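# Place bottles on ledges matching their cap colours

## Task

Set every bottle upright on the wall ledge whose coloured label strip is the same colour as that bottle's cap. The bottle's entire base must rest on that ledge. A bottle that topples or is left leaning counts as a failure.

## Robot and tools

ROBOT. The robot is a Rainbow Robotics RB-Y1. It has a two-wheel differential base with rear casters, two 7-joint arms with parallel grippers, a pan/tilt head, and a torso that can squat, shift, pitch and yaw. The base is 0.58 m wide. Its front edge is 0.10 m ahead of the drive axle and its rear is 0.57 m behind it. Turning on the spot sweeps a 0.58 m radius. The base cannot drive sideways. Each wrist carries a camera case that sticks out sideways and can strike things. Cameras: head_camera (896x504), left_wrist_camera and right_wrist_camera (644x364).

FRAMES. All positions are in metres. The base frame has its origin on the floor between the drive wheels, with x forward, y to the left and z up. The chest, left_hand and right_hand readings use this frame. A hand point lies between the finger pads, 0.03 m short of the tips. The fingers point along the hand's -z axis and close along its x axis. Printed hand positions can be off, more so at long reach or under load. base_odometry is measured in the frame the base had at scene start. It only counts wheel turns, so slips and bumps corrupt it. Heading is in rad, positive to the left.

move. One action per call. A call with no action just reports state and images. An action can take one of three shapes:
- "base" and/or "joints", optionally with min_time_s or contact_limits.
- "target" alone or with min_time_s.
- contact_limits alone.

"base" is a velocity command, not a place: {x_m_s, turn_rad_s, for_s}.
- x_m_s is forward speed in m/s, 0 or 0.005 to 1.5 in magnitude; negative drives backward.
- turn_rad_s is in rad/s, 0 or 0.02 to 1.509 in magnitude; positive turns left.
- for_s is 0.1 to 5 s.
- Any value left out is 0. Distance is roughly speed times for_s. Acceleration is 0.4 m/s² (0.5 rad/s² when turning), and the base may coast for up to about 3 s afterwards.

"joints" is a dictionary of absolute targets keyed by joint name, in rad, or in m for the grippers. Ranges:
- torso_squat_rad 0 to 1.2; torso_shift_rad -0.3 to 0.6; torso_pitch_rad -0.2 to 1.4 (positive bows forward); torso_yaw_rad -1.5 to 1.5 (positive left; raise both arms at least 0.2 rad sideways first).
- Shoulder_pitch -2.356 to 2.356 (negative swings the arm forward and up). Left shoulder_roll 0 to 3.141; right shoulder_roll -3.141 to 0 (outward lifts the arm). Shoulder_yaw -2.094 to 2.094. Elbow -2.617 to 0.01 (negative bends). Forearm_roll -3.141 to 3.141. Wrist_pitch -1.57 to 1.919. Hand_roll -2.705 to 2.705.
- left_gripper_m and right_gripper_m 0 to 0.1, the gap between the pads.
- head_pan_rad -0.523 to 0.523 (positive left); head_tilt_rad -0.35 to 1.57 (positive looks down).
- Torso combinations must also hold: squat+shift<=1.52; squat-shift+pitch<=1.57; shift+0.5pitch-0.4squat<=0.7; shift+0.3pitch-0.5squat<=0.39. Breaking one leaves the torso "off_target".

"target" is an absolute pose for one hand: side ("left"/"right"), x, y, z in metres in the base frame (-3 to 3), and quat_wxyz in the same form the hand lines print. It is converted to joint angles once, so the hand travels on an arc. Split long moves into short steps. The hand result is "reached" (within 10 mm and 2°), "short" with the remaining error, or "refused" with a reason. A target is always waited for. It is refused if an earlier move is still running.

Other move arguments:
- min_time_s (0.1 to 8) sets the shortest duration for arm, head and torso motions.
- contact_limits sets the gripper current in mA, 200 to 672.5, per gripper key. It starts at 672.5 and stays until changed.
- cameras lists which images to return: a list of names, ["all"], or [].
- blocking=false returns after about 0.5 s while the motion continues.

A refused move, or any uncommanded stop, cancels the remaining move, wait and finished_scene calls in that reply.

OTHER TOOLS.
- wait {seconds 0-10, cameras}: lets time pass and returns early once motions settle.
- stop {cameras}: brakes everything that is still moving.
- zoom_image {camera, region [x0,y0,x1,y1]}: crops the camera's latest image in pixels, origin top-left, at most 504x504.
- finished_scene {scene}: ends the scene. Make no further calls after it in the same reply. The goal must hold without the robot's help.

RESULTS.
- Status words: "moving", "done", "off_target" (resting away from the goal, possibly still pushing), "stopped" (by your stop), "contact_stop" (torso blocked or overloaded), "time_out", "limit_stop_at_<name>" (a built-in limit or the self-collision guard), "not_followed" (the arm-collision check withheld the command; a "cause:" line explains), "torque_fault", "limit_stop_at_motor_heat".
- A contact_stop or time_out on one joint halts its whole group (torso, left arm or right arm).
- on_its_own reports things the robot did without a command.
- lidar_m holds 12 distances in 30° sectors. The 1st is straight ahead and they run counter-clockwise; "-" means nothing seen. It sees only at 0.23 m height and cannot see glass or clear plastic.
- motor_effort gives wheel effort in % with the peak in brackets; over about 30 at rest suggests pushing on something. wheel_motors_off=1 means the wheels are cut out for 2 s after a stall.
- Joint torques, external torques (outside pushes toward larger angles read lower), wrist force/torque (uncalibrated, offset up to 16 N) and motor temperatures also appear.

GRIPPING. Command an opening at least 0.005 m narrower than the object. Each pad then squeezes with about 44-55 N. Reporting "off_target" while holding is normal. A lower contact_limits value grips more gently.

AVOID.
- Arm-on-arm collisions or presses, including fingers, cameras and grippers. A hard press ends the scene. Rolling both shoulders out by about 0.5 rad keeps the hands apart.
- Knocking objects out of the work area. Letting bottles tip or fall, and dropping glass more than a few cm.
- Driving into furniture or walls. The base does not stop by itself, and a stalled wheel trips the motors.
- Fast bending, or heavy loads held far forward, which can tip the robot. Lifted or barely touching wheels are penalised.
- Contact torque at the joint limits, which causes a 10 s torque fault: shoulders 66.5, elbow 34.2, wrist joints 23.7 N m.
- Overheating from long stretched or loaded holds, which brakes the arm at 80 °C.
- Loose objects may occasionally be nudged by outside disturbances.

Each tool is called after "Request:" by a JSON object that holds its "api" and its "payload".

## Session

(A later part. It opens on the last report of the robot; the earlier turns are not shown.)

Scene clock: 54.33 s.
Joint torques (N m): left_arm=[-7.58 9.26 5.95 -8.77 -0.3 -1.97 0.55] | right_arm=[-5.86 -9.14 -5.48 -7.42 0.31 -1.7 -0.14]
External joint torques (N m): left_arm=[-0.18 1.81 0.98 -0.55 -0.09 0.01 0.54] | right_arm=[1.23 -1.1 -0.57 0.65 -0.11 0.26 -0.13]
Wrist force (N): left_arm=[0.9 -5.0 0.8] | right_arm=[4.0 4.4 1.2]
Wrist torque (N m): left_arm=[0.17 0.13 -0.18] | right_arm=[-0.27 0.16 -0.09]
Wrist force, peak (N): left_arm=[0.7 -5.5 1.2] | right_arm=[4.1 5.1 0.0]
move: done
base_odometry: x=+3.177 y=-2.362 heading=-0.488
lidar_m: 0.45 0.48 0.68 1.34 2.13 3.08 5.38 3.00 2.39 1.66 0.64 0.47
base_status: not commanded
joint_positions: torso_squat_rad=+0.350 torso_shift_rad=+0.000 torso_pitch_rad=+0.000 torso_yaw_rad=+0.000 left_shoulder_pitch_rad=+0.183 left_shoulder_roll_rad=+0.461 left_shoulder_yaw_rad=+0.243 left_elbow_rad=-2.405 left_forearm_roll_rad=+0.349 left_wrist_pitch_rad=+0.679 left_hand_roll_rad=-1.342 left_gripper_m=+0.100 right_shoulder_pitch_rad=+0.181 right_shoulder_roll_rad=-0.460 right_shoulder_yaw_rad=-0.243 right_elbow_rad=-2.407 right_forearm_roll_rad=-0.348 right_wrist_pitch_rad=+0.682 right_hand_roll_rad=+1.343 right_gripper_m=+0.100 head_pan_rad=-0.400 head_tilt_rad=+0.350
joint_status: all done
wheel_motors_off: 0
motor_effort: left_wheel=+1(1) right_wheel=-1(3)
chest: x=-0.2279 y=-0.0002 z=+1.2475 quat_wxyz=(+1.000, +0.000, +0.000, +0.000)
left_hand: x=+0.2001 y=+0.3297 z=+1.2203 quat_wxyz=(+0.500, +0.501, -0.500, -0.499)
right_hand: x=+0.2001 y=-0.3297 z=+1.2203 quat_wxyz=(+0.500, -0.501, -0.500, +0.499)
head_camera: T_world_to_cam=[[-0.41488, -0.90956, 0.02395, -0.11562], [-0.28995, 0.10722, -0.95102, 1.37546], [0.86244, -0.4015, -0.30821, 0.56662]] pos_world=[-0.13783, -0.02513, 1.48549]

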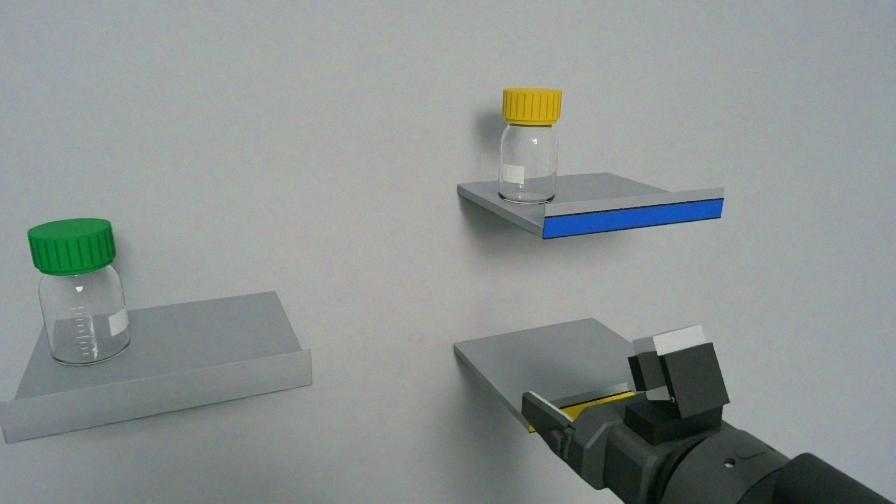

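Request:
{"api": "move", "payload": {"target": {"side": "right", "x": 0.2, "y": -0.349, "z": 1.4, "quat_wxyz": [0.5, -0.5, -0.5, 0.5]}, "min_time_s": 2, "cameras": ["head_camera", "right_wrist_camera"]}}

Request:
{"api": "move", "payload": {"target": {"side": "left", "x": 0.2, "y": 0.42, "z": 1.396, "quat_wxyz": [0.5, 0.5, -0.5, -0.5]}, "min_time_s": 2, "cameras": ["left_wrist_camera"]}}

Scene clock: 58.97 s.
Joint torques (N m): left_arm=[-7.72 9.18 6.11 -8.77 -0.13 -1.93 0.45] | right_arm=[-11.6 -15.2 -6.41 -1.78 0.79 -1.66 -0.16]
External joint torques (N m): left_arm=[-0.33 1.72 1.14 -0.55 0.08 0.06 0.44] | right_arm=[-0.88 -2.01 -0.31 0.04 -0.16 0.11 -0.15]
Wrist force (N): left_arm=[0.9 -5.3 1.0] | right_arm=[3.4 4.4 0.7]
Wrist torque (N m): left_arm=[0.22 0.11 -0.18] | right_arm=[-0.24 0.12 -0.07]
Wrist force, peak (N): left_arm=[1.1 -5.7 0.8] | right_arm=[3.6 5.3 1.1]
move: done
base_odometry: x=+3.177 y=-2.362 heading=-0.488
lidar_m: 0.46 0.48 0.68 1.34 2.13 3.08 5.38 3.00 2.40 1.66 0.64 0.47
base_status: not commanded
joint_positions: torso_squat_rad=+0.350 torso_shift_rad=+0.000 torso_pitch_rad=+0.000 torso_yaw_rad=+0.000 left_shoulder_pitch_rad=+0.183 left_shoulder_roll_rad=+0.461 left_shoulder_yaw_rad=+0.243 left_elbow_rad=-2.405 left_forearm_roll_rad=+0.349 left_wrist_pitch_rad=+0.679 left_hand_roll_rad=-1.342 left_gripper_m=+0.100 right_shoulder_pitch_rad=-0.278 right_shoulder_roll_rad=-0.916 right_shoulder_yaw_rad=-0.496 right_elbow_rad=-2.420 right_forearm_roll_rad=-0.674 right_wrist_pitch_rad=+1.226 right_hand_roll_rad=+1.076 right_gripper_m=+0.100 head_pan_rad=-0.400 head_tilt_rad=+0.350
joint_status: all done
wheel_motors_off: 0
motor_effort: left_wheel=+1(1) right_wheel=-2(3)
chest: x=-0.2279 y=-0.0002 z=+1.2475 quat_wxyz=(+1.000, +0.000, +0.000, +0.000)
left_hand: x=+0.2001 y=+0.3297 z=+1.2203 quat_wxyz=(+0.500, +0.501, -0.500, -0.499)
right_hand: x=+0.2000 y=-0.3490 z=+1.3998 quat_wxyz=(+0.500, -0.500, -0.500, +0.500)
right_hand_status: reached (checked arc that bows 16 mm and turns the hand up to 3 deg, planned for 2.0 s): 0 mm and 0.0 deg off.
head_camera: T_world_to_cam=[[-0.41488, -0.90956, 0.02395, -0.11562], [-0.28995, 0.10722, -0.95102, 1.37546], [0.86244, -0.4015, -0.30821, 0.56662]] pos_world=[-0.13783, -0.02513, 1.48549]
right_wrist_camera: T_world_to_cam=[[-0.01676, -0.99854, 0.05139, -0.42188], [-0.49671, -0.03629, -0.86716, 1.32761], [0.86776, -0.04006, -0.49538, 0.57799]] pos_world=[0.15081, -0.34992, 1.45925]

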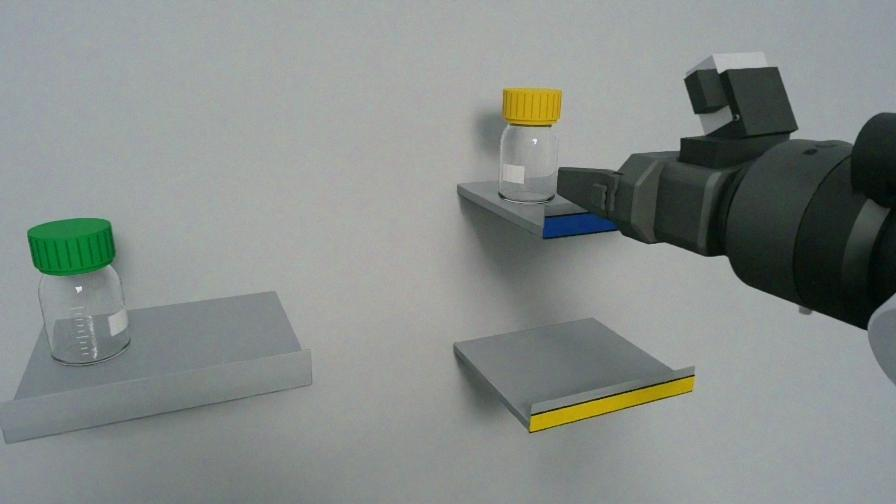

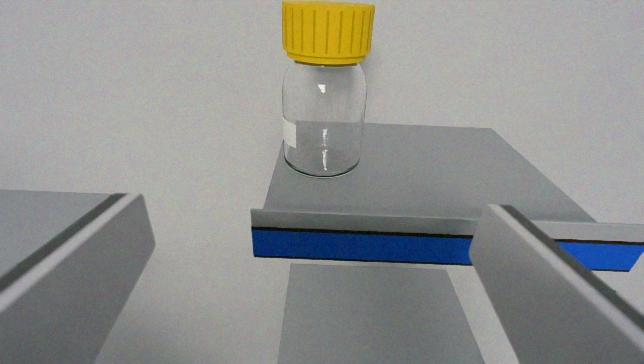

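Scene clock: 61.30 s.
Joint torques (N m): left_arm=[-10.08 16.6 8.61 -1.65 -0.5 -1.83 0.48] | right_arm=[-11.2 -15.29 -6.5 -1.95 0.64 -1.49 0.01]
External joint torques (N m): left_arm=[-1 1.48 0.92 0.72 0 0.09 0.46] | right_arm=[-0.48 -2.11 -0.4 -0.13 -0.31 0.28 0.01]
Wrist force (N): left_arm=[1.1 -4.9 1.1] | right_arm=[2.9 4.3 0.8]
Wrist torque (N m): left_arm=[0.17 0.13 -0.15] | right_arm=[-0.17 0.00 -0.05]
Wrist force, peak (N): left_arm=[0.9 -5.6 0.9] | right_arm=[2.9 5.5 0.6]
move: done
base_odometry: x=+3.177 y=-2.362 heading=-0.488
lidar_m: 0.45 0.48 0.67 1.34 2.13 3.08 5.38 3.00 2.40 1.66 0.64 0.47
base_status: not commanded
joint_positions: torso_squat_rad=+0.350 torso_shift_rad=+0.000 torso_pitch_rad=+0.000 torso_yaw_rad=+0.000 left_shoulder_pitch_rad=-0.053 left_shoulder_roll_rad=+1.017 left_shoulder_yaw_rad=+0.673 left_elbow_rad=-2.236 left_forearm_roll_rad=+0.911 left_wrist_pitch_rad=+0.960 left_hand_roll_rad=-1.225 left_gripper_m=+0.100 right_shoulder_pitch_rad=-0.278 right_shoulder_roll_rad=-0.916 right_shoulder_yaw_rad=-0.496 right_elbow_rad=-2.420 right_forearm_roll_rad=-0.674 right_wrist_pitch_rad=+1.226 right_hand_roll_rad=+1.076 right_gripper_m=+0.100 head_pan_rad=-0.400 head_tilt_rad=+0.350
joint_status: all done
wheel_motors_off: 0
motor_effort: left_wheel=+0(1) right_wheel=-3(3)
chest: x=-0.2279 y=-0.0002 z=+1.2475 quat_wxyz=(+1.000, +0.000, +0.000, +0.000)
left_hand: x=+0.2000 y=+0.4199 z=+1.3960 quat_wxyz=(+0.500, +0.500, -0.500, -0.500)
left_hand_status: reached (checked arc that bows 25 mm and turns the hand up to 3 deg, planned for 2.0 s): 0 mm and 0.0 deg off.
right_hand: x=+0.2000 y=-0.3490 z=+1.3998 quat_wxyz=(+0.500, -0.500, -0.500, +0.500)
left_wrist_camera: T_world_to_cam=[[-0.03571, -0.99935, -0.00513, 0.43284], [-0.4667, 0.02122, -0.88416, 1.34593], [0.8837, -0.02918, -0.46715, 0.56192]] pos_world=[0.14704, 0.4204, 1.45474]

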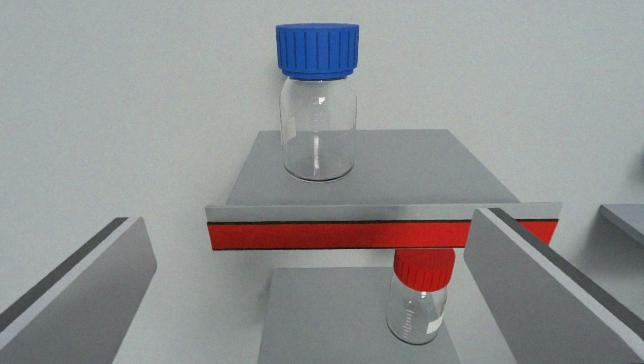

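Request:
{"api": "move", "payload": {"target": {"side": "right", "x": 0.29, "y": -0.357, "z": 1.399, "quat_wxyz": [0.5, -0.5, -0.5, 0.5]}, "min_time_s": 1.5, "cameras": ["right_wrist_camera"]}}

Request:
{"api": "move", "payload": {"target": {"side": "left", "x": 0.29, "y": 0.416, "z": 1.396, "quat_wxyz": [0.5, 0.5, -0.5, -0.5]}, "min_time_s": 1.5, "cameras": ["left_wrist_camera"]}}

Scene clock: 66.07 s.
Joint torques (N m): left_arm=[-10.14 16.73 8.58 -2.02 -0.52 -1.87 0.54] | right_arm=[-15.33 -13.76 -4.25 -3.49 0.78 -1.94 0.13]
External joint torques (N m): left_arm=[-1.06 1.62 0.89 0.35 -0.02 0.05 0.53] | right_arm=[-0.09 -0.25 2.77 0.49 0.01 -0.09 0.14]
Wrist force (N): left_arm=[0.8 -5.3 1.0] | right_arm=[3.6 4.3 0.6]
Wrist torque (N m): left_arm=[0.21 0.09 -0.13] | right_arm=[-0.18 0.11 -0.18]
Wrist force, peak (N): left_arm=[0.9 -5.5 1.1] | right_arm=[3.4 5.2 1.4]
move: done
base_odometry: x=+3.177 y=-2.362 heading=-0.488
lidar_m: 0.46 0.49 0.67 1.34 2.12 3.07 5.38 3.00 2.39 1.67 0.65 0.48
base_status: not commanded
joint_positions: torso_squat_rad=+0.350 torso_shift_rad=+0.000 torso_pitch_rad=+0.000 torso_yaw_rad=+0.000 left_shoulder_pitch_rad=-0.053 left_shoulder_roll_rad=+1.017 left_shoulder_yaw_rad=+0.673 left_elbow_rad=-2.236 left_forearm_roll_rad=+0.911 left_wrist_pitch_rad=+0.960 left_hand_roll_rad=-1.225 left_gripper_m=+0.100 right_shoulder_pitch_rad=-0.500 right_shoulder_roll_rad=-0.888 right_shoulder_yaw_rad=-0.262 right_elbow_rad=-2.069 right_forearm_roll_rad=-0.562 right_wrist_pitch_rad=+1.056 right_hand_roll_rad=+1.164 right_gripper_m=+0.100 head_pan_rad=-0.400 head_tilt_rad=+0.350
joint_status: all done
wheel_motors_off: 0
motor_effort: left_wheel=+1(1) right_wheel=-2(3)
chest: x=-0.2279 y=-0.0002 z=+1.2475 quat_wxyz=(+1.000, +0.000, +0.000, +0.000)
left_hand: x=+0.2000 y=+0.4199 z=+1.3960 quat_wxyz=(+0.500, +0.500, -0.500, -0.500)
right_hand: x=+0.2893 y=-0.3571 z=+1.3990 quat_wxyz=(+0.500, -0.500, -0.500, +0.500)
right_hand_status: reached (checked arc that bows 10 mm and turns the hand up to 2 deg, planned for 1.5 s): 1 mm and 0.0 deg off.
right_wrist_camera: T_world_to_cam=[[-0.01735, -0.99851, 0.05182, -0.42889], [-0.49623, -0.03639, -0.86743, 1.37109], [0.86802, -0.04076, -0.49485, 0.49875]] pos_world=[0.24001, -0.35802, 1.45836]

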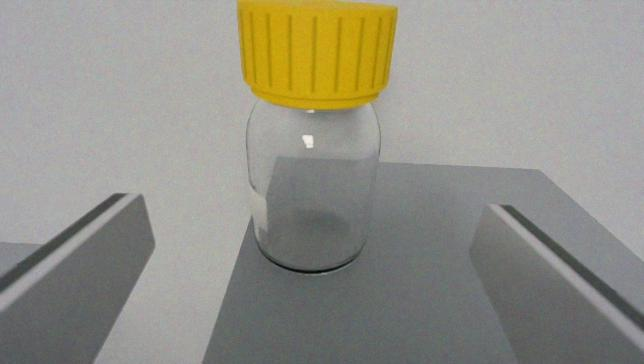

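Scene clock: 67.90 s.
Joint torques (N m): left_arm=[-14.98 17.61 6.74 -3.23 -0.57 -2.02 0.56] | right_arm=[-16.27 -13.89 -4.47 -3.45 0.69 -1.84 0.08]
External joint torques (N m): left_arm=[-0.97 2 -2.17 0.55 -0.12 -0.11 0.55] | right_arm=[-1.03 -0.37 2.55 0.53 -0.08 0.01 0.08]
Wrist force (N): left_arm=[0.9 -5.2 1.2] | right_arm=[3.1 4.5 1.1]
Wrist torque (N m): left_arm=[0.22 0.11 -0.16] | right_arm=[-0.22 0.10 -0.19]
Wrist force, peak (N): left_arm=[1.0 -5.5 1.2] | right_arm=[3.6 5.2 1.3]
move: done
base_odometry: x=+3.177 y=-2.362 heading=-0.488
lidar_m: 0.45 0.47 0.68 1.34 2.13 3.08 5.38 2.99 2.40 1.66 0.65 0.48
base_status: not commanded
joint_positions: torso_squat_rad=+0.350 torso_shift_rad=+0.000 torso_pitch_rad=+0.000 torso_yaw_rad=+0.000 left_shoulder_pitch_rad=-0.363 left_shoulder_roll_rad=+1.063 left_shoulder_yaw_rad=+0.320 left_elbow_rad=-1.929 left_forearm_roll_rad=+0.764 left_wrist_pitch_rad=+0.838 left_hand_roll_rad=-1.212 left_gripper_m=+0.100 right_shoulder_pitch_rad=-0.500 right_shoulder_roll_rad=-0.888 right_shoulder_yaw_rad=-0.262 right_elbow_rad=-2.069 right_forearm_roll_rad=-0.562 right_wrist_pitch_rad=+1.056 right_hand_roll_rad=+1.164 right_gripper_m=+0.100 head_pan_rad=-0.400 head_tilt_rad=+0.350
joint_status: all done
wheel_motors_off: 0
motor_effort: left_wheel=+1(2) right_wheel=-3(3)
chest: x=-0.2279 y=-0.0002 z=+1.2475 quat_wxyz=(+1.000, +0.000, +0.000, +0.000)
left_hand: x=+0.2899 y=+0.4160 z=+1.3963 quat_wxyz=(+0.500, +0.500, -0.500, -0.500)
left_hand_status: reached (checked arc that bows 9 mm and turns the hand up to 2 deg, planned for 1.5 s): 0 mm and 0.0 deg off.
right_hand: x=+0.2893 y=-0.3571 z=+1.3990 quat_wxyz=(+0.500, -0.500, -0.500, +0.500)
left_wrist_camera: T_world_to_cam=[[-0.03593, -0.99934, -0.00515, 0.43232], [-0.46629, 0.02132, -0.88437, 1.3884], [0.8839, -0.02938, -0.46675, 0.48195]] pos_world=[0.23694, 0.4166, 1.45504]

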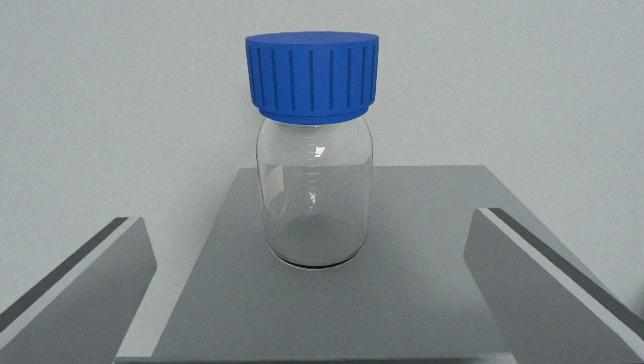

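Request:
{"api": "move", "payload": {"target": {"side": "right", "x": 0.374, "y": -0.358, "z": 1.398, "quat_wxyz": [0.5, -0.5, -0.5, 0.5]}, "min_time_s": 1.5, "cameras": ["right_wrist_camera", "head_camera"]}}

Scene clock: 70.17 s.
Joint torques (N m): left_arm=[-15.12 17.44 7.5 -3.27 -0.59 -1.93 0.49] | right_arm=[-14.93 -9.32 -1.24 -1.81 0.08 -0.65 -0.08]
External joint torques (N m): left_arm=[-1.1 1.84 -1.4 0.51 -0.14 -0.02 0.48] | right_arm=[4.67 3.95 5.55 4.08 -0.48 1.27 -0.07]
Wrist force (N): left_arm=[0.8 -5.3 0.8] | right_arm=[2.7 -6.6 10.4]
Wrist torque (N m): left_arm=[0.22 0.09 -0.14] | right_arm=[1.06 0.10 -0.13]
Wrist force, peak (N): left_arm=[1.4 -5.5 1.0] | right_arm=[2.4 -8.3 10.9]
move: done
base_odometry: x=+3.177 y=-2.362 heading=-0.488
lidar_m: 0.46 0.48 0.68 1.34 2.13 3.07 5.38 3.00 2.41 1.66 0.64 0.47
base_status: not commanded
joint_positions: torso_squat_rad=+0.350 torso_shift_rad=+0.000 torso_pitch_rad=-0.001 torso_yaw_rad=+0.000 left_shoulder_pitch_rad=-0.364 left_shoulder_roll_rad=+1.063 left_shoulder_yaw_rad=+0.320 left_elbow_rad=-1.929 left_forearm_roll_rad=+0.764 left_wrist_pitch_rad=+0.838 left_hand_roll_rad=-1.212 left_gripper_m=+0.100 right_shoulder_pitch_rad=-0.739 right_shoulder_roll_rad=-0.819 right_shoulder_yaw_rad=-0.108 right_elbow_rad=-1.681 right_forearm_roll_rad=-0.513 right_wrist_pitch_rad=+0.884 right_hand_roll_rad=+1.280 right_gripper_m=+0.100 head_pan_rad=-0.400 head_tilt_rad=+0.350
joint_status: all done
wheel_motors_off: 0
motor_effort: left_wheel=+1(2) right_wheel=-2(3)
chest: x=-0.2283 y=-0.0001 z=+1.2475 quat_wxyz=(+1.000, +0.000, +0.000, +0.000)
left_hand: x=+0.2894 y=+0.4161 z=+1.3965 quat_wxyz=(+0.500, +0.500, -0.500, -0.500)
right_hand: x=+0.3723 y=-0.3582 z=+1.3999 quat_wxyz=(+0.499, -0.501, -0.500, +0.499)
right_hand_status: reached (checked arc that bows 14 mm and turns the hand up to 2 deg, planned for 1.5 s): 3 mm and 0.2 deg off.
pictures: head_camera, right_wrist_camera
head_camera: T_world_to_cam=[[-0.41495, -0.90953, 0.0238, -0.11553], [-0.28933, 0.10711, -0.95122, 1.37578], [0.86262, -0.40159, -0.3076, 0.56624]] pos_world=[-0.13833, -0.02503, 1.48559]
right_wrist_camera: T_world_to_cam=[[-0.01828, -0.99848, 0.05206, -0.42853], [-0.49318, -0.03629, -0.86917, 1.41435], [0.86974, -0.04156, -0.49177, 0.42184]] pos_world=[0.32281, -0.35902, 1.45907]

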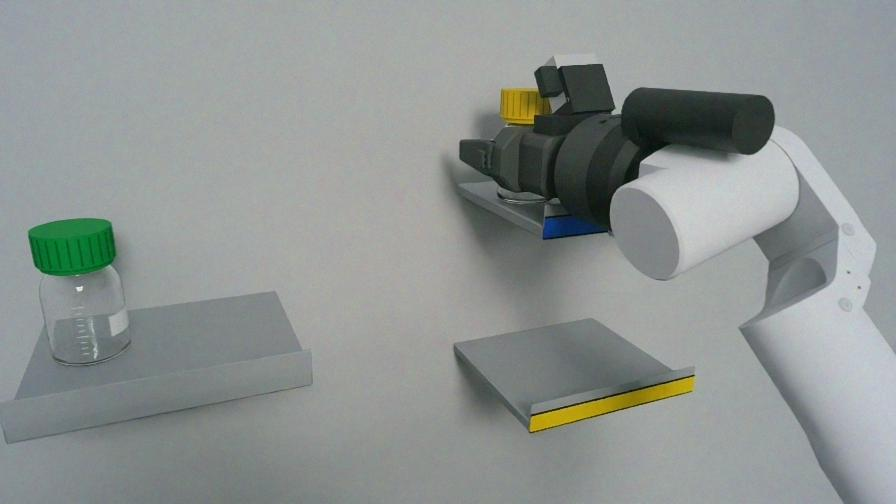

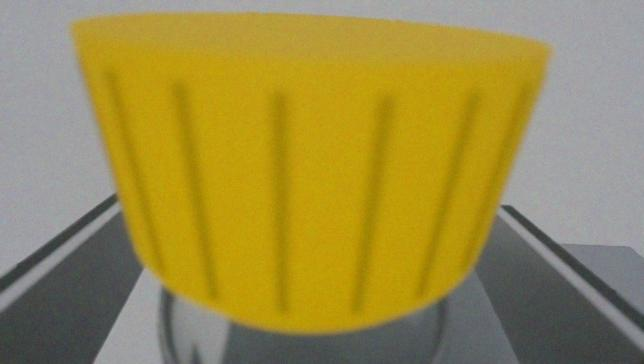

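Request:
{"api": "move", "payload": {"target": {"side": "right", "x": 0.372, "y": -0.358, "z": 1.403, "quat_wxyz": [0.5495, -0.445, -0.445, 0.5495]}, "min_time_s": 1.0, "cameras": ["right_wrist_camera", "head_camera"]}}

Scene clock: 74.10 s.
Joint torques (N m): left_arm=[-15.15 17.66 7.04 -3.4 -0.61 -2.08 0.63] | right_arm=[-20.73 -14.7 -4.04 -4.38 0.32 -1.78 0.23]
External joint torques (N m): left_arm=[-1.13 2.05 -1.87 0.38 -0.15 -0.18 0.61] | right_arm=[-0.49 -1.67 2.88 0.77 -0.27 0.14 0.24]
Wrist force (N): left_arm=[0.6 -5.3 1.0] | right_arm=[2.8 5.3 -0.4]
Wrist torque (N m): left_arm=[0.21 0.08 -0.17] | right_arm=[-0.27 0.02 -0.24]
Wrist force, peak (N): left_arm=[1.1 -5.5 1.2] | right_arm=[5.9 2.8 16.8]
move: done
base_odometry: x=+3.177 y=-2.362 heading=-0.488
lidar_m: 0.46 0.48 0.68 1.34 2.13 3.07 5.38 3.00 2.39 1.66 0.65 0.48
base_status: not commanded
joint_positions: torso_squat_rad=+0.350 torso_shift_rad=+0.000 torso_pitch_rad=+0.000 torso_yaw_rad=+0.000 left_shoulder_pitch_rad=-0.364 left_shoulder_roll_rad=+1.063 left_shoulder_yaw_rad=+0.320 left_elbow_rad=-1.929 left_forearm_roll_rad=+0.764 left_wrist_pitch_rad=+0.838 left_hand_roll_rad=-1.212 left_gripper_m=+0.100 right_shoulder_pitch_rad=-0.896 right_shoulder_roll_rad=-0.903 right_shoulder_yaw_rad=-0.051 right_elbow_rad=-1.591 right_forearm_roll_rad=-0.647 right_wrist_pitch_rad=+1.138 right_hand_roll_rad=+1.297 right_gripper_m=+0.100 head_pan_rad=-0.400 head_tilt_rad=+0.350
joint_status: all done
wheel_motors_off: 0
motor_effort: left_wheel=+2(2) right_wheel=-3(3)
chest: x=-0.2281 y=-0.0002 z=+1.2475 quat_wxyz=(+1.000, +0.000, +0.000, +0.000)
left_hand: x=+0.2896 y=+0.4160 z=+1.3965 quat_wxyz=(+0.500, +0.500, -0.500, -0.500)
right_hand: x=+0.3715 y=-0.3580 z=+1.4030 quat_wxyz=(+0.549, -0.446, -0.446, +0.549)
right_hand_status: reached (checked arc that bows 3 mm and turns the hand up to 12 deg, planned for 1.0 s): 1 mm and 0.2 deg off.
pictures: head_camera, right_wrist_camera
head_camera: T_world_to_cam=[[-0.41497, -0.90952, 0.02385, -0.1156], [-0.28954, 0.10716, -0.95115, 1.37563], [0.86254, -0.4016, -0.30781, 0.56629]] pos_world=[-0.13813, -0.02513, 1.48549]
right_wrist_camera: T_world_to_cam=[[-0.00671, -0.99855, 0.0534, -0.43471], [-0.66373, -0.03549, -0.74713, 1.30908], [0.74794, -0.04046, -0.66253, 0.70932]] pos_world=[0.33542, -0.35892, 1.47122]

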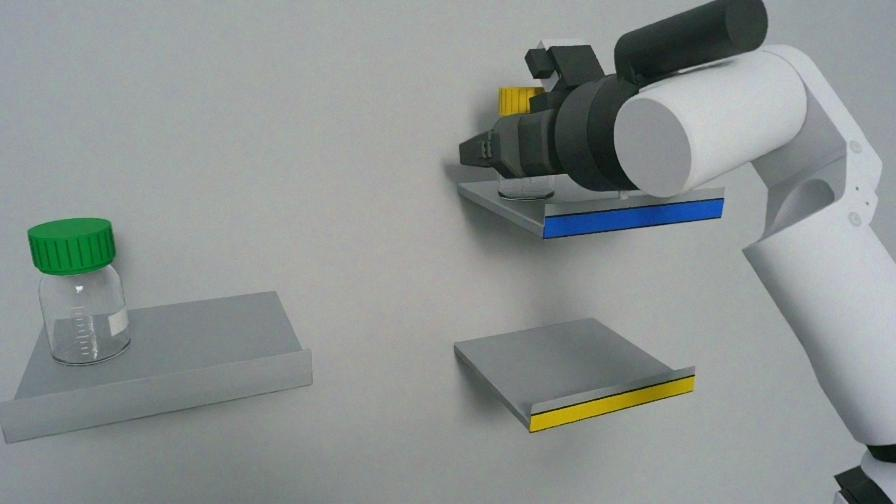

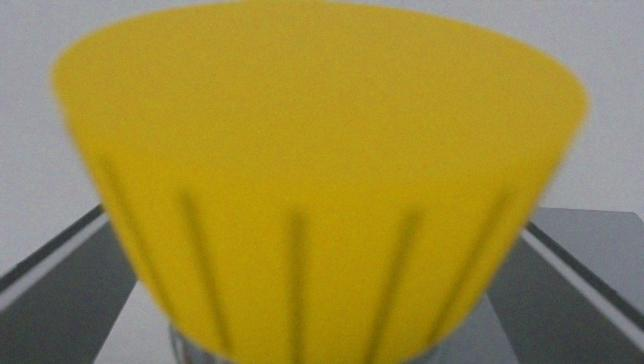

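Request:
{"api": "move", "payload": {"target": {"side": "right", "x": 0.374, "y": -0.358, "z": 1.397, "quat_wxyz": [0.5495, -0.445, -0.445, 0.5495]}, "min_time_s": 0.6}}

Request:
{"api": "move", "payload": {"joints": {"right_gripper_m": 0.04}, "cameras": ["right_wrist_camera", "head_camera"]}}

Scene clock: 75.47 s.
Joint torques (N m): left_arm=[-14.82 17.87 6.94 -3.4 -0.63 -2.03 0.58] | right_arm=[-11.06 -8.88 -0.03 -0.94 0.06 0.24 0.14]
External joint torques (N m): left_arm=[-0.8 2.27 -1.96 0.38 -0.17 -0.12 0.56] | right_arm=[9.23 4.19 6.9 4.28 -0.53 2.15 0.15]
Wrist force (N): left_arm=[0.9 -5.1 1.0] | right_arm=[2.9 -6.2 11.0]
Wrist torque (N m): left_arm=[0.19 0.10 -0.15] | right_arm=[-0.08 0.06 -0.26]
Wrist force, peak (N): left_arm=[0.8 -5.5 1.0] | right_arm=[2.7 -7.3 11.7]
move: done
base_odometry: x=+3.177 y=-2.362 heading=-0.488
lidar_m: 0.46 0.47 0.67 1.34 2.12 3.08 5.38 3.00 2.39 1.66 0.64 0.48
base_status: not commanded
joint_positions: torso_squat_rad=+0.350 torso_shift_rad=+0.000 torso_pitch_rad=-0.001 torso_yaw_rad=+0.000 left_shoulder_pitch_rad=-0.364 left_shoulder_roll_rad=+1.063 left_shoulder_yaw_rad=+0.320 left_elbow_rad=-1.929 left_forearm_roll_rad=+0.764 left_wrist_pitch_rad=+0.838 left_hand_roll_rad=-1.212 left_gripper_m=+0.100 right_shoulder_pitch_rad=-0.889 right_shoulder_roll_rad=-0.898 right_shoulder_yaw_rad=-0.049 right_elbow_rad=-1.587 right_forearm_roll_rad=-0.643 right_wrist_pitch_rad=+1.125 right_hand_roll_rad=+1.300 right_gripper_m=+0.100 head_pan_rad=-0.400 head_tilt_rad=+0.350
joint_status: all done
wheel_motors_off: 0
motor_effort: left_wheel=+2(2) right_wheel=-1(3)
chest: x=-0.2284 y=-0.0002 z=+1.2475 quat_wxyz=(+1.000, +0.000, +0.000, +0.000)
left_hand: x=+0.2893 y=+0.4161 z=+1.3966 quat_wxyz=(+0.500, +0.500, -0.500, -0.500)
right_hand: x=+0.3731 y=-0.3581 z=+1.3996 quat_wxyz=(+0.548, -0.447, -0.446, +0.548)
right_hand_status: reached (checked arc that bows 0 mm and turns the hand up to 0 deg, planned for 0.6 s): 3 mm and 0.3 deg off.
pictures: none

Scene clock: 76.67 s.
Joint torques (N m): left_arm=[-15.17 17.15 7.18 -3.54 -0.66 -2 0.49] | right_arm=[-11.34 -9.59 -0.37 -0.41 0.21 0.49 0.03]
External joint torques (N m): left_arm=[-1.15 1.54 -1.73 0.24 -0.2 -0.09 0.48] | right_arm=[8.96 3.47 6.56 4.82 -0.38 2.41 0.04]
Wrist force (N): left_arm=[1.1 -5.1 1.1] | right_arm=[5.1 -6.6 9.3]
Wrist torque (N m): left_arm=[0.20 0.14 -0.15] | right_arm=[-0.13 0.00 -0.32]
Wrist force, peak (N): left_arm=[1.1 -5.5 0.6] | right_arm=[2.8 -7.3 11.8]
move: off_target
base_odometry: x=+3.177 y=-2.361 heading=-0.488
lidar_m: 0.45 0.48 0.67 1.34 2.13 3.08 5.38 2.99 2.40 1.67 0.64 0.47
base_status: not commanded
joint_positions: torso_squat_rad=+0.350 torso_shift_rad=+0.000 torso_pitch_rad=-0.001 torso_yaw_rad=+0.000 left_shoulder_pitch_rad=-0.364 left_shoulder_roll_rad=+1.063 left_shoulder_yaw_rad=+0.320 left_elbow_rad=-1.929 left_forearm_roll_rad=+0.764 left_wrist_pitch_rad=+0.838 left_hand_roll_rad=-1.212 left_gripper_m=+0.100 right_shoulder_pitch_rad=-0.889 right_shoulder_roll_rad=-0.898 right_shoulder_yaw_rad=-0.049 right_elbow_rad=-1.587 right_forearm_roll_rad=-0.643 right_wrist_pitch_rad=+1.125 right_hand_roll_rad=+1.300 right_gripper_m=+0.055 head_pan_rad=-0.400 head_tilt_rad=+0.350
joint_status: right_gripper_m off_target (ended at +0.055, target +0.040)
wheel_motors_off: 0
motor_effort: left_wheel=+2(2) right_wheel=-2(3)
chest: x=-0.2284 y=-0.0001 z=+1.2475 quat_wxyz=(+1.000, +0.000, +0.000, +0.000)
left_hand: x=+0.2893 y=+0.4161 z=+1.3966 quat_wxyz=(+0.500, +0.500, -0.500, -0.500)
right_hand: x=+0.3732 y=-0.3580 z=+1.3996 quat_wxyz=(+0.548, -0.446, -0.446, +0.549)
pictures: head_camera, right_wrist_camera
head_camera: T_world_to_cam=[[-0.41493, -0.90955, 0.02375, -0.11553], [-0.28921, 0.10709, -0.95126, 1.3758], [0.86267, -0.40157, -0.30748, 0.56625]] pos_world=[-0.13853, -0.02503, 1.48559]
right_wrist_camera: T_world_to_cam=[[-0.00588, -0.99852, 0.05416, -0.43579], [-0.66224, -0.03669, -0.7484, 1.30846], [0.74927, -0.04027, -0.66104, 0.70325]] pos_world=[0.33703, -0.35882, 1.46772]

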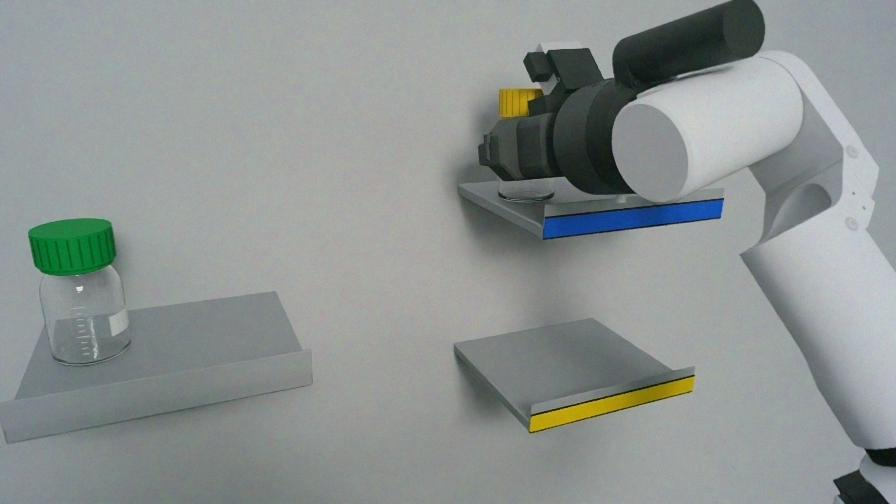

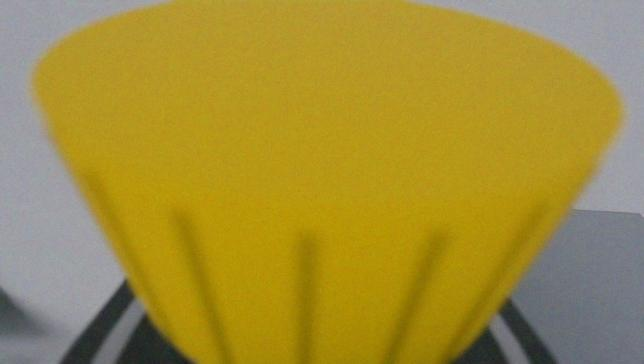

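Request:
{"api": "move", "payload": {"joints": {"right_gripper_m": 0.1}}}

Request:
{"api": "move", "payload": {"target": {"side": "right", "x": 0.36, "y": -0.358, "z": 1.399, "quat_wxyz": [0.5495, -0.445, -0.445, 0.5495]}, "min_time_s": 0.6, "cameras": ["right_wrist_camera", "head_camera"]}}

Scene clock: 78.53 s.
Joint torques (N m): left_arm=[-14.85 17.64 6.95 -3.25 -0.73 -2 0.45] | right_arm=[-12.32 -9.92 -0.04 -1.35 0.05 0.14 0.39]
External joint torques (N m): left_arm=[-0.83 2.04 -1.95 0.53 -0.27 -0.09 0.43] | right_arm=[7.97 3.15 6.9 3.88 -0.53 2.05 0.4]
Wrist force (N): left_arm=[1.0 -5.3 0.9] | right_arm=[2.6 -4.5 7.5]
Wrist torque (N m): left_arm=[0.21 0.13 -0.15] | right_arm=[-0.14 0.07 -0.22]
Wrist force, peak (N): left_arm=[1.3 -5.4 1.3] | right_arm=[4.8 -6.6 9.1]
move: done
base_odometry: x=+3.177 y=-2.361 heading=-0.488
lidar_m: 0.46 0.48 0.67 1.33 2.13 3.08 5.38 2.99 2.40 1.65 0.64 0.48
base_status: not commanded
joint_positions: torso_squat_rad=+0.350 torso_shift_rad=+0.000 torso_pitch_rad=-0.001 torso_yaw_rad=+0.000 left_shoulder_pitch_rad=-0.364 left_shoulder_roll_rad=+1.063 left_shoulder_yaw_rad=+0.320 left_elbow_rad=-1.929 left_forearm_roll_rad=+0.764 left_wrist_pitch_rad=+0.838 left_hand_roll_rad=-1.212 left_gripper_m=+0.100 right_shoulder_pitch_rad=-0.888 right_shoulder_roll_rad=-0.898 right_shoulder_yaw_rad=-0.049 right_elbow_rad=-1.587 right_forearm_roll_rad=-0.643 right_wrist_pitch_rad=+1.125 right_hand_roll_rad=+1.300 right_gripper_m=+0.100 head_pan_rad=-0.400 head_tilt_rad=+0.350
joint_status: all done
wheel_motors_off: 0
motor_effort: left_wheel=+1(2) right_wheel=-2(3)
chest: x=-0.2284 y=-0.0001 z=+1.2475 quat_wxyz=(+1.000, +0.000, +0.000, +0.000)
left_hand: x=+0.2893 y=+0.4161 z=+1.3966 quat_wxyz=(+0.500, +0.500, -0.500, -0.500)
right_hand: x=+0.3732 y=-0.3581 z=+1.3994 quat_wxyz=(+0.548, -0.446, -0.446, +0.549)
pictures: none

Scene clock: 79.47 s.
Joint torques (N m): left_arm=[-15.04 17.32 7.31 -3.35 -0.51 -1.98 0.5] | right_arm=[-17.56 -15.35 -7.22 -4.63 0.45 -1.32 -0.07]
External joint torques (N m): left_arm=[-1.03 1.71 -1.59 0.42 -0.06 -0.08 0.49] | right_arm=[2.09 -2.18 -0.14 0.24 -0.18 0.59 -0.06]
Wrist force (N): left_arm=[1.1 -5.2 1.1] | right_arm=[3.1 4.1 -0.5]
Wrist torque (N m): left_arm=[0.22 0.12 -0.17] | right_arm=[-0.19 0.08 0.02]
Wrist force, peak (N): left_arm=[0.9 -5.4 1.1] | right_arm=[2.5 -5.2 7.7]
move: done
base_odometry: x=+3.177 y=-2.361 heading=-0.488
lidar_m: 0.46 0.48 0.67 1.34 2.13 3.08 5.38 3.00 2.39 1.65 0.65 0.48
base_status: not commanded
joint_positions: torso_squat_rad=+0.350 torso_shift_rad=+0.000 torso_pitch_rad=+0.000 torso_yaw_rad=+0.000 left_shoulder_pitch_rad=-0.364 left_shoulder_roll_rad=+1.063 left_shoulder_yaw_rad=+0.320 left_elbow_rad=-1.929 left_forearm_roll_rad=+0.764 left_wrist_pitch_rad=+0.838 left_hand_roll_rad=-1.212 left_gripper_m=+0.100 right_shoulder_pitch_rad=-0.852 right_shoulder_roll_rad=-0.916 right_shoulder_yaw_rad=-0.069 right_elbow_rad=-1.654 right_forearm_roll_rad=-0.654 right_wrist_pitch_rad=+1.159 right_hand_roll_rad=+1.276 right_gripper_m=+0.100 head_pan_rad=-0.400 head_tilt_rad=+0.350
joint_status: all done
wheel_motors_off: 0
motor_effort: left_wheel=+2(3) right_wheel=-2(3)
chest: x=-0.2281 y=-0.0002 z=+1.2475 quat_wxyz=(+1.000, +0.000, +0.000, +0.000)
left_hand: x=+0.2896 y=+0.4160 z=+1.3965 quat_wxyz=(+0.500, +0.500, -0.500, -0.500)
right_hand: x=+0.3604 y=-0.3578 z=+1.3989 quat_wxyz=(+0.549, -0.445, -0.445, +0.550)
right_hand_status: reached (checked arc that bows 2 mm and turns the hand up to 0 deg, planned for 0.6 s): 0 mm and 0.0 deg off.
pictures: head_camera, right_wrist_camera
head_camera: T_world_to_cam=[[-0.41493, -0.90954, 0.02384, -0.11558], [-0.28951, 0.10715, -0.95116, 1.37564], [0.86256, -0.40157, -0.30778, 0.56626]] pos_world=[-0.13813, -0.02513, 1.48549]
right_wrist_camera: T_world_to_cam=[[-0.00531, -0.99853, 0.05392, -0.43568], [-0.66599, -0.03669, -0.74506, 1.29612], [0.74594, -0.03986, -0.66481, 0.71904]] pos_world=[0.32452, -0.35882, 1.46721]

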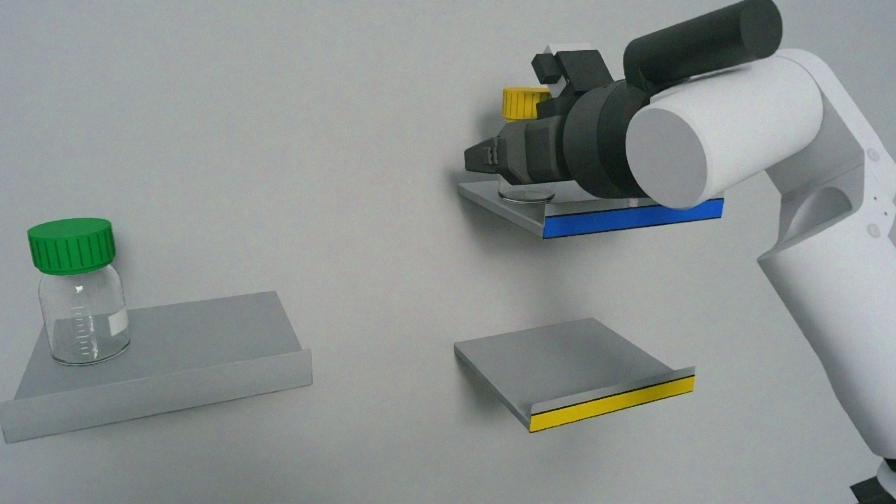

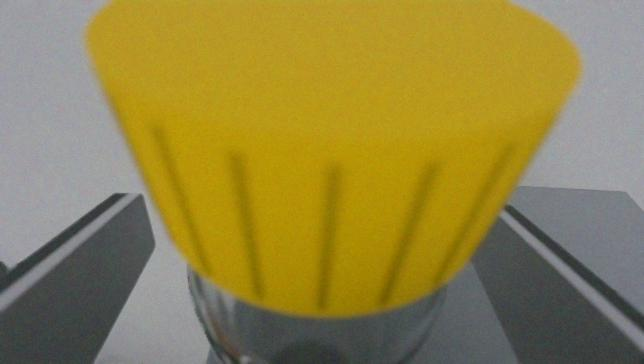

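Request:
{"api": "move", "payload": {"joints": {"right_gripper_m": 0.04}}}

Request:
{"api": "move", "payload": {"target": {"side": "right", "x": 0.358, "y": -0.358, "z": 1.405, "quat_wxyz": [0.5495, -0.445, -0.445, 0.5495]}, "min_time_s": 0.6, "cameras": ["right_wrist_camera", "head_camera"]}}

Scene clock: 81.07 s.
Joint torques (N m): left_arm=[-14.47 17.3 6.95 -3.47 -0.54 -2.03 0.53] | right_arm=[-17.79 -14.84 -7.11 -4.38 0.48 -1.54 -0.13]
External joint torques (N m): left_arm=[-0.45 1.69 -1.96 0.31 -0.09 -0.12 0.52] | right_arm=[1.85 -1.66 -0.03 0.49 -0.15 0.36 -0.12]
Wrist force (N): left_arm=[1.0 -5.4 1.1] | right_arm=[3.1 4.6 -0.6]
Wrist torque (N m): left_arm=[0.24 0.11 -0.16] | right_arm=[-0.23 0.06 -0.07]
Wrist force, peak (N): left_arm=[1.0 -5.4 1.1] | right_arm=[3.4 5.2 -0.4]
move: off_target
base_odometry: x=+3.177 y=-2.361 heading=-0.488
lidar_m: 0.46 0.48 0.67 1.34 2.13 3.08 5.38 3.00 2.40 1.66 0.65 0.48
base_status: not commanded
joint_positions: torso_squat_rad=+0.350 torso_shift_rad=+0.000 torso_pitch_rad=+0.000 torso_yaw_rad=+0.000 left_shoulder_pitch_rad=-0.364 left_shoulder_roll_rad=+1.063 left_shoulder_yaw_rad=+0.320 left_elbow_rad=-1.929 left_forearm_roll_rad=+0.764 left_wrist_pitch_rad=+0.838 left_hand_roll_rad=-1.212 left_gripper_m=+0.100 right_shoulder_pitch_rad=-0.852 right_shoulder_roll_rad=-0.916 right_shoulder_yaw_rad=-0.069 right_elbow_rad=-1.654 right_forearm_roll_rad=-0.654 right_wrist_pitch_rad=+1.159 right_hand_roll_rad=+1.276 right_gripper_m=+0.055 head_pan_rad=-0.400 head_tilt_rad=+0.350
joint_status: right_gripper_m off_target (ended at +0.055, target +0.040)
wheel_motors_off: 0
motor_effort: left_wheel=+2(2) right_wheel=-3(3)
chest: x=-0.2281 y=-0.0002 z=+1.2475 quat_wxyz=(+1.000, +0.000, +0.000, +0.000)
left_hand: x=+0.2896 y=+0.4160 z=+1.3965 quat_wxyz=(+0.500, +0.500, -0.500, -0.500)
right_hand: x=+0.3604 y=-0.3578 z=+1.3989 quat_wxyz=(+0.549, -0.445, -0.445, +0.550)
pictures: none

Scene clock: 82.00 s.
Joint torques (N m): left_arm=[-14.82 17.25 7.08 -3.41 -0.58 -2.08 0.63] | right_arm=[-20.71 -15.74 -8.17 -4.97 0.35 -1.8 -0.14]
External joint torques (N m): left_arm=[-0.81 1.65 -1.83 0.37 -0.13 -0.17 0.62] | right_arm=[-1.12 -2.61 -1.13 -0.21 -0.29 0.1 -0.14]
Wrist force (N): left_arm=[0.9 -5.2 1.2] | right_arm=[2.9 5.9 -0.8]
Wrist torque (N m): left_arm=[0.20 0.11 -0.16] | right_arm=[-0.22 0.09 0.01]
Wrist force, peak (N): left_arm=[1.1 -5.4 1.0] | right_arm=[2.7 6.6 -1.2]
move: done
base_odometry: x=+3.177 y=-2.361 heading=-0.488
lidar_m: 0.46 0.48 0.67 1.33 2.13 3.08 5.38 3.00 2.40 1.66 0.64 0.47
base_status: not commanded
joint_positions: torso_squat_rad=+0.350 torso_shift_rad=+0.000 torso_pitch_rad=+0.000 torso_yaw_rad=+0.000 left_shoulder_pitch_rad=-0.364 left_shoulder_roll_rad=+1.063 left_shoulder_yaw_rad=+0.320 left_elbow_rad=-1.929 left_forearm_roll_rad=+0.764 left_wrist_pitch_rad=+0.838 left_hand_roll_rad=-1.212 left_gripper_m=+0.100 right_shoulder_pitch_rad=-0.864 right_shoulder_roll_rad=-0.923 right_shoulder_yaw_rad=-0.071 right_elbow_rad=-1.655 right_forearm_roll_rad=-0.661 right_wrist_pitch_rad=+1.173 right_hand_roll_rad=+1.274 right_gripper_m=+0.055 head_pan_rad=-0.400 head_tilt_rad=+0.350
joint_status: all done
wheel_motors_off: 0
motor_effort: left_wheel=+2(2) right_wheel=-2(3)
chest: x=-0.2281 y=-0.0002 z=+1.2475 quat_wxyz=(+1.000, +0.000, +0.000, +0.000)
left_hand: x=+0.2896 y=+0.4160 z=+1.3965 quat_wxyz=(+0.500, +0.500, -0.500, -0.500)
right_hand: x=+0.3581 y=-0.3579 z=+1.4045 quat_wxyz=(+0.550, -0.445, -0.445, +0.550)
right_hand_status: reached (checked arc that bows 0 mm and turns the hand up to 0 deg, planned for 0.6 s): 1 mm and 0.0 deg off.
pictures: head_camera, right_wrist_camera
head_camera: T_world_to_cam=[[-0.41493, -0.90954, 0.02384, -0.11558], [-0.28951, 0.10715, -0.95116, 1.37564], [0.86256, -0.40157, -0.30778, 0.56626]] pos_world=[-0.13813, -0.02513, 1.48549]
right_wrist_camera: T_world_to_cam=[[-0.00564, -0.99853, 0.05397, -0.43596], [-0.66637, -0.03649, -0.74473, 1.29853], [0.7456, -0.04016, -0.66518, 0.72495]] pos_world=[0.32232, -0.35882, 1.47281]

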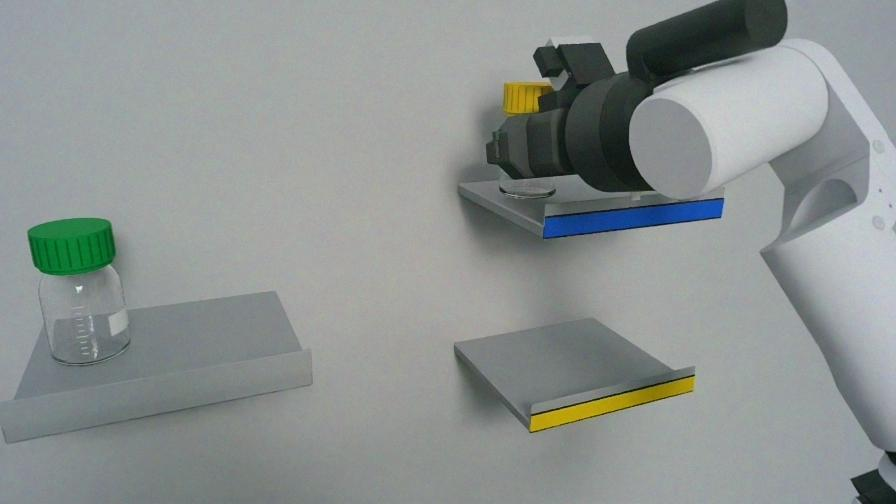

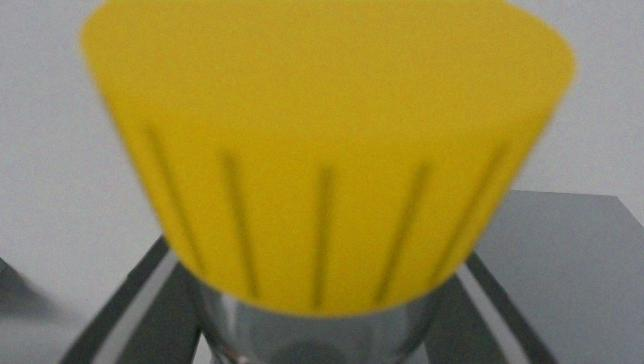

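Request:
{"api": "move", "payload": {"target": {"side": "right", "x": 0.355, "y": -0.358, "z": 1.427, "quat_wxyz": [0.5495, -0.445, -0.445, 0.5495]}, "min_time_s": 0.8}}

Request:
{"api": "move", "payload": {"target": {"side": "right", "x": 0.28, "y": -0.365, "z": 1.432, "quat_wxyz": [0.5495, -0.445, -0.445, 0.5495]}, "min_time_s": 1.2}}

Request:
{"api": "move", "payload": {"target": {"side": "right", "x": 0.19, "y": -0.38, "z": 1.42, "quat_wxyz": [0.5495, -0.445, -0.445, 0.5495]}, "min_time_s": 1.2, "cameras": ["right_wrist_camera", "head_camera"]}}

Scene clock: 86.73 s.
Joint torques (N m): left_arm=[-14.89 17.18 7.04 -3.47 -0.64 -1.96 0.47] | right_arm=[-20.56 -15.69 -4.5 -3.9 0.42 -1.91 0.26]
External joint torques (N m): left_arm=[-0.87 1.57 -1.86 0.31 -0.19 -0.05 0.46] | right_arm=[-0.93 -2.82 2.33 0.6 -0.2 0 0.27]
Wrist force (N): left_arm=[0.8 -5.1 1.0] | right_arm=[3.0 5.7 -0.8]
Wrist torque (N m): left_arm=[0.20 0.09 -0.15] | right_arm=[-0.23 0.01 -0.19]
Wrist force, peak (N): left_arm=[1.2 -5.5 1.2] | right_arm=[3.3 7.2 -0.9]
move: done
base_odometry: x=+3.177 y=-2.361 heading=-0.488
lidar_m: 0.46 0.48 0.67 1.34 2.13 3.07 5.38 3.00 2.40 1.66 0.64 0.47
base_status: not commanded
joint_positions: torso_squat_rad=+0.350 torso_shift_rad=+0.000 torso_pitch_rad=+0.000 torso_yaw_rad=+0.000 left_shoulder_pitch_rad=-0.364 left_shoulder_roll_rad=+1.063 left_shoulder_yaw_rad=+0.320 left_elbow_rad=-1.929 left_forearm_roll_rad=+0.764 left_wrist_pitch_rad=+0.838 left_hand_roll_rad=-1.212 left_gripper_m=+0.100 right_shoulder_pitch_rad=-0.922 right_shoulder_roll_rad=-0.944 right_shoulder_yaw_rad=-0.070 right_elbow_rad=-1.634 right_forearm_roll_rad=-0.681 right_wrist_pitch_rad=+1.212 right_hand_roll_rad=+1.279 right_gripper_m=+0.055 head_pan_rad=-0.400 head_tilt_rad=+0.350
joint_status: all done
wheel_motors_off: 0
motor_effort: left_wheel=+2(3) right_wheel=-2(3)
chest: x=-0.2281 y=-0.0002 z=+1.2475 quat_wxyz=(+1.000, +0.000, +0.000, +0.000)
left_hand: x=+0.2896 y=+0.4160 z=+1.3965 quat_wxyz=(+0.500, +0.500, -0.500, -0.500)
right_hand: x=+0.3542 y=-0.3581 z=+1.4266 quat_wxyz=(+0.549, -0.445, -0.446, +0.549)
right_hand_status: reached (checked arc that bows 1 mm and turns the hand up to 0 deg, planned for 0.8 s): 1 mm and 0.1 deg off.
pictures: none

Scene clock: 88.27 s.
Joint torques (N m): left_arm=[-15.12 17.43 6.99 -3.44 -0.7 -2.14 0.56] | right_arm=[-14.62 -16.01 -7.7 -2.75 0.68 -1.78 -0.14]
External joint torques (N m): left_arm=[-1.11 1.82 -1.91 0.33 -0.25 -0.23 0.55] | right_arm=[1.26 -2.32 -0.7 -0.29 -0.14 0.06 -0.13]
Wrist force (N): left_arm=[1.0 -4.9 1.2] | right_arm=[3.3 6.2 -0.9]
Wrist torque (N m): left_arm=[0.16 0.12 -0.15] | right_arm=[-0.26 0.11 -0.04]
Wrist force, peak (N): left_arm=[0.9 -5.6 1.1] | right_arm=[3.7 6.4 -0.8]
move: done
base_odometry: x=+3.177 y=-2.361 heading=-0.488
lidar_m: 0.46 0.48 0.67 1.34 2.13 3.08 5.38 2.99 2.40 1.66 0.64 0.47
base_status: not commanded
joint_positions: torso_squat_rad=+0.350 torso_shift_rad=+0.000 torso_pitch_rad=+0.000 torso_yaw_rad=+0.000 left_shoulder_pitch_rad=-0.364 left_shoulder_roll_rad=+1.063 left_shoulder_yaw_rad=+0.320 left_elbow_rad=-1.929 left_forearm_roll_rad=+0.764 left_wrist_pitch_rad=+0.838 left_hand_roll_rad=-1.212 left_gripper_m=+0.100 right_shoulder_pitch_rad=-0.732 right_shoulder_roll_rad=-1.058 right_shoulder_yaw_rad=-0.235 right_elbow_rad=-1.939 right_forearm_roll_rad=-0.795 right_wrist_pitch_rad=+1.354 right_hand_roll_rad=+1.174 right_gripper_m=+0.055 head_pan_rad=-0.400 head_tilt_rad=+0.350
joint_status: all done
wheel_motors_off: 0
motor_effort: left_wheel=+2(3) right_wheel=-2(3)
chest: x=-0.2281 y=-0.0002 z=+1.2475 quat_wxyz=(+1.000, +0.000, +0.000, +0.000)
left_hand: x=+0.2897 y=+0.4160 z=+1.3964 quat_wxyz=(+0.500, +0.500, -0.500, -0.500)
right_hand: x=+0.2802 y=-0.3649 z=+1.4319 quat_wxyz=(+0.550, -0.445, -0.445, +0.550)
right_hand_status: reached (checked arc that bows 10 mm and turns the hand up to 2 deg, planned for 1.2 s): 0 mm and 0.0 deg off.
pictures: none

Scene clock: 89.80 s.
Joint torques (N m): left_arm=[-15.19 17.37 7 -3.51 -0.65 -1.94 0.52] | right_arm=[-10.46 -16.9 -6.94 -0.86 0.9 -1.79 -0.05]
External joint torques (N m): left_arm=[-1.18 1.76 -1.91 0.27 -0.19 -0.03 0.51] | right_arm=[0.69 -2.14 -1.1 -0.16 0.02 0.01 -0.04]
Wrist force (N): left_arm=[1.0 -5.2 0.9] | right_arm=[2.9 6.7 -1.0]
Wrist torque (N m): left_arm=[0.22 0.13 -0.14] | right_arm=[-0.31 0.00 -0.06]
Wrist force, peak (N): left_arm=[0.9 -5.6 0.9] | right_arm=[3.1 7.0 -1.2]
move: done
base_odometry: x=+3.177 y=-2.361 heading=-0.488
lidar_m: 0.46 0.48 0.68 1.34 2.13 3.08 5.38 3.00 2.39 1.66 0.65 0.47
base_status: not commanded
joint_positions: torso_squat_rad=+0.350 torso_shift_rad=+0.000 torso_pitch_rad=+0.000 torso_yaw_rad=+0.000 left_shoulder_pitch_rad=-0.364 left_shoulder_roll_rad=+1.063 left_shoulder_yaw_rad=+0.320 left_elbow_rad=-1.929 left_forearm_roll_rad=+0.764 left_wrist_pitch_rad=+0.838 left_hand_roll_rad=-1.212 left_gripper_m=+0.100 right_shoulder_pitch_rad=-0.435 right_shoulder_roll_rad=-1.086 right_shoulder_yaw_rad=-0.590 right_elbow_rad=-2.245 right_forearm_roll_rad=-0.965 right_wrist_pitch_rad=+1.490 right_hand_roll_rad=+1.137 right_gripper_m=+0.055 head_pan_rad=-0.400 head_tilt_rad=+0.350
joint_status: all done
wheel_motors_off: 0
motor_effort: left_wheel=+2(3) right_wheel=-1(4)
chest: x=-0.2281 y=-0.0002 z=+1.2475 quat_wxyz=(+1.000, +0.000, +0.000, +0.000)
left_hand: x=+0.2897 y=+0.4160 z=+1.3964 quat_wxyz=(+0.500, +0.500, -0.500, -0.500)
right_hand: x=+0.1903 y=-0.3804 z=+1.4200 quat_wxyz=(+0.551, -0.446, -0.443, +0.549)
right_hand_status: reached (checked arc that bows 9 mm and turns the hand up to 2 deg, planned for 1.2 s): 0 mm and 0.3 deg off.
pictures: head_camera, right_wrist_camera
head_camera: T_world_to_cam=[[-0.41489, -0.90956, 0.02382, -0.11555], [-0.28963, 0.1072, -0.95112, 1.37557], [0.86255, -0.40151, -0.30791, 0.56645]] pos_world=[-0.13813, -0.02513, 1.48549]
right_wrist_camera: T_world_to_cam=[[-0.01012, -0.99846, 0.05456, -0.46018], [-0.66756, -0.03387, -0.74378, 1.19735], [0.74448, -0.04395, -0.66619, 0.85972]] pos_world=[0.1546, -0.38113, 1.48841]

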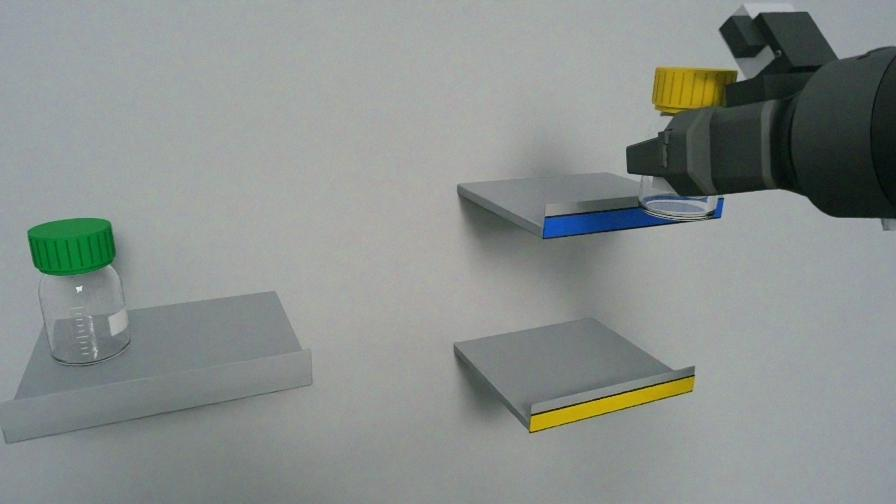

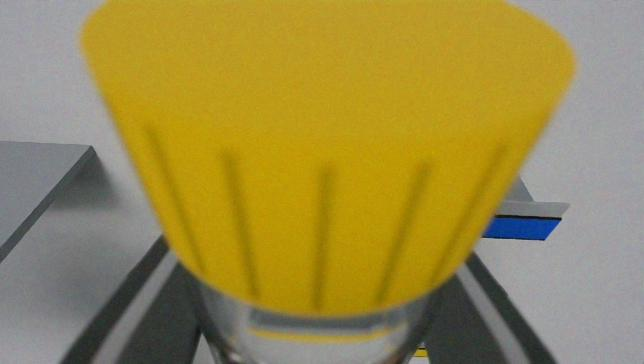

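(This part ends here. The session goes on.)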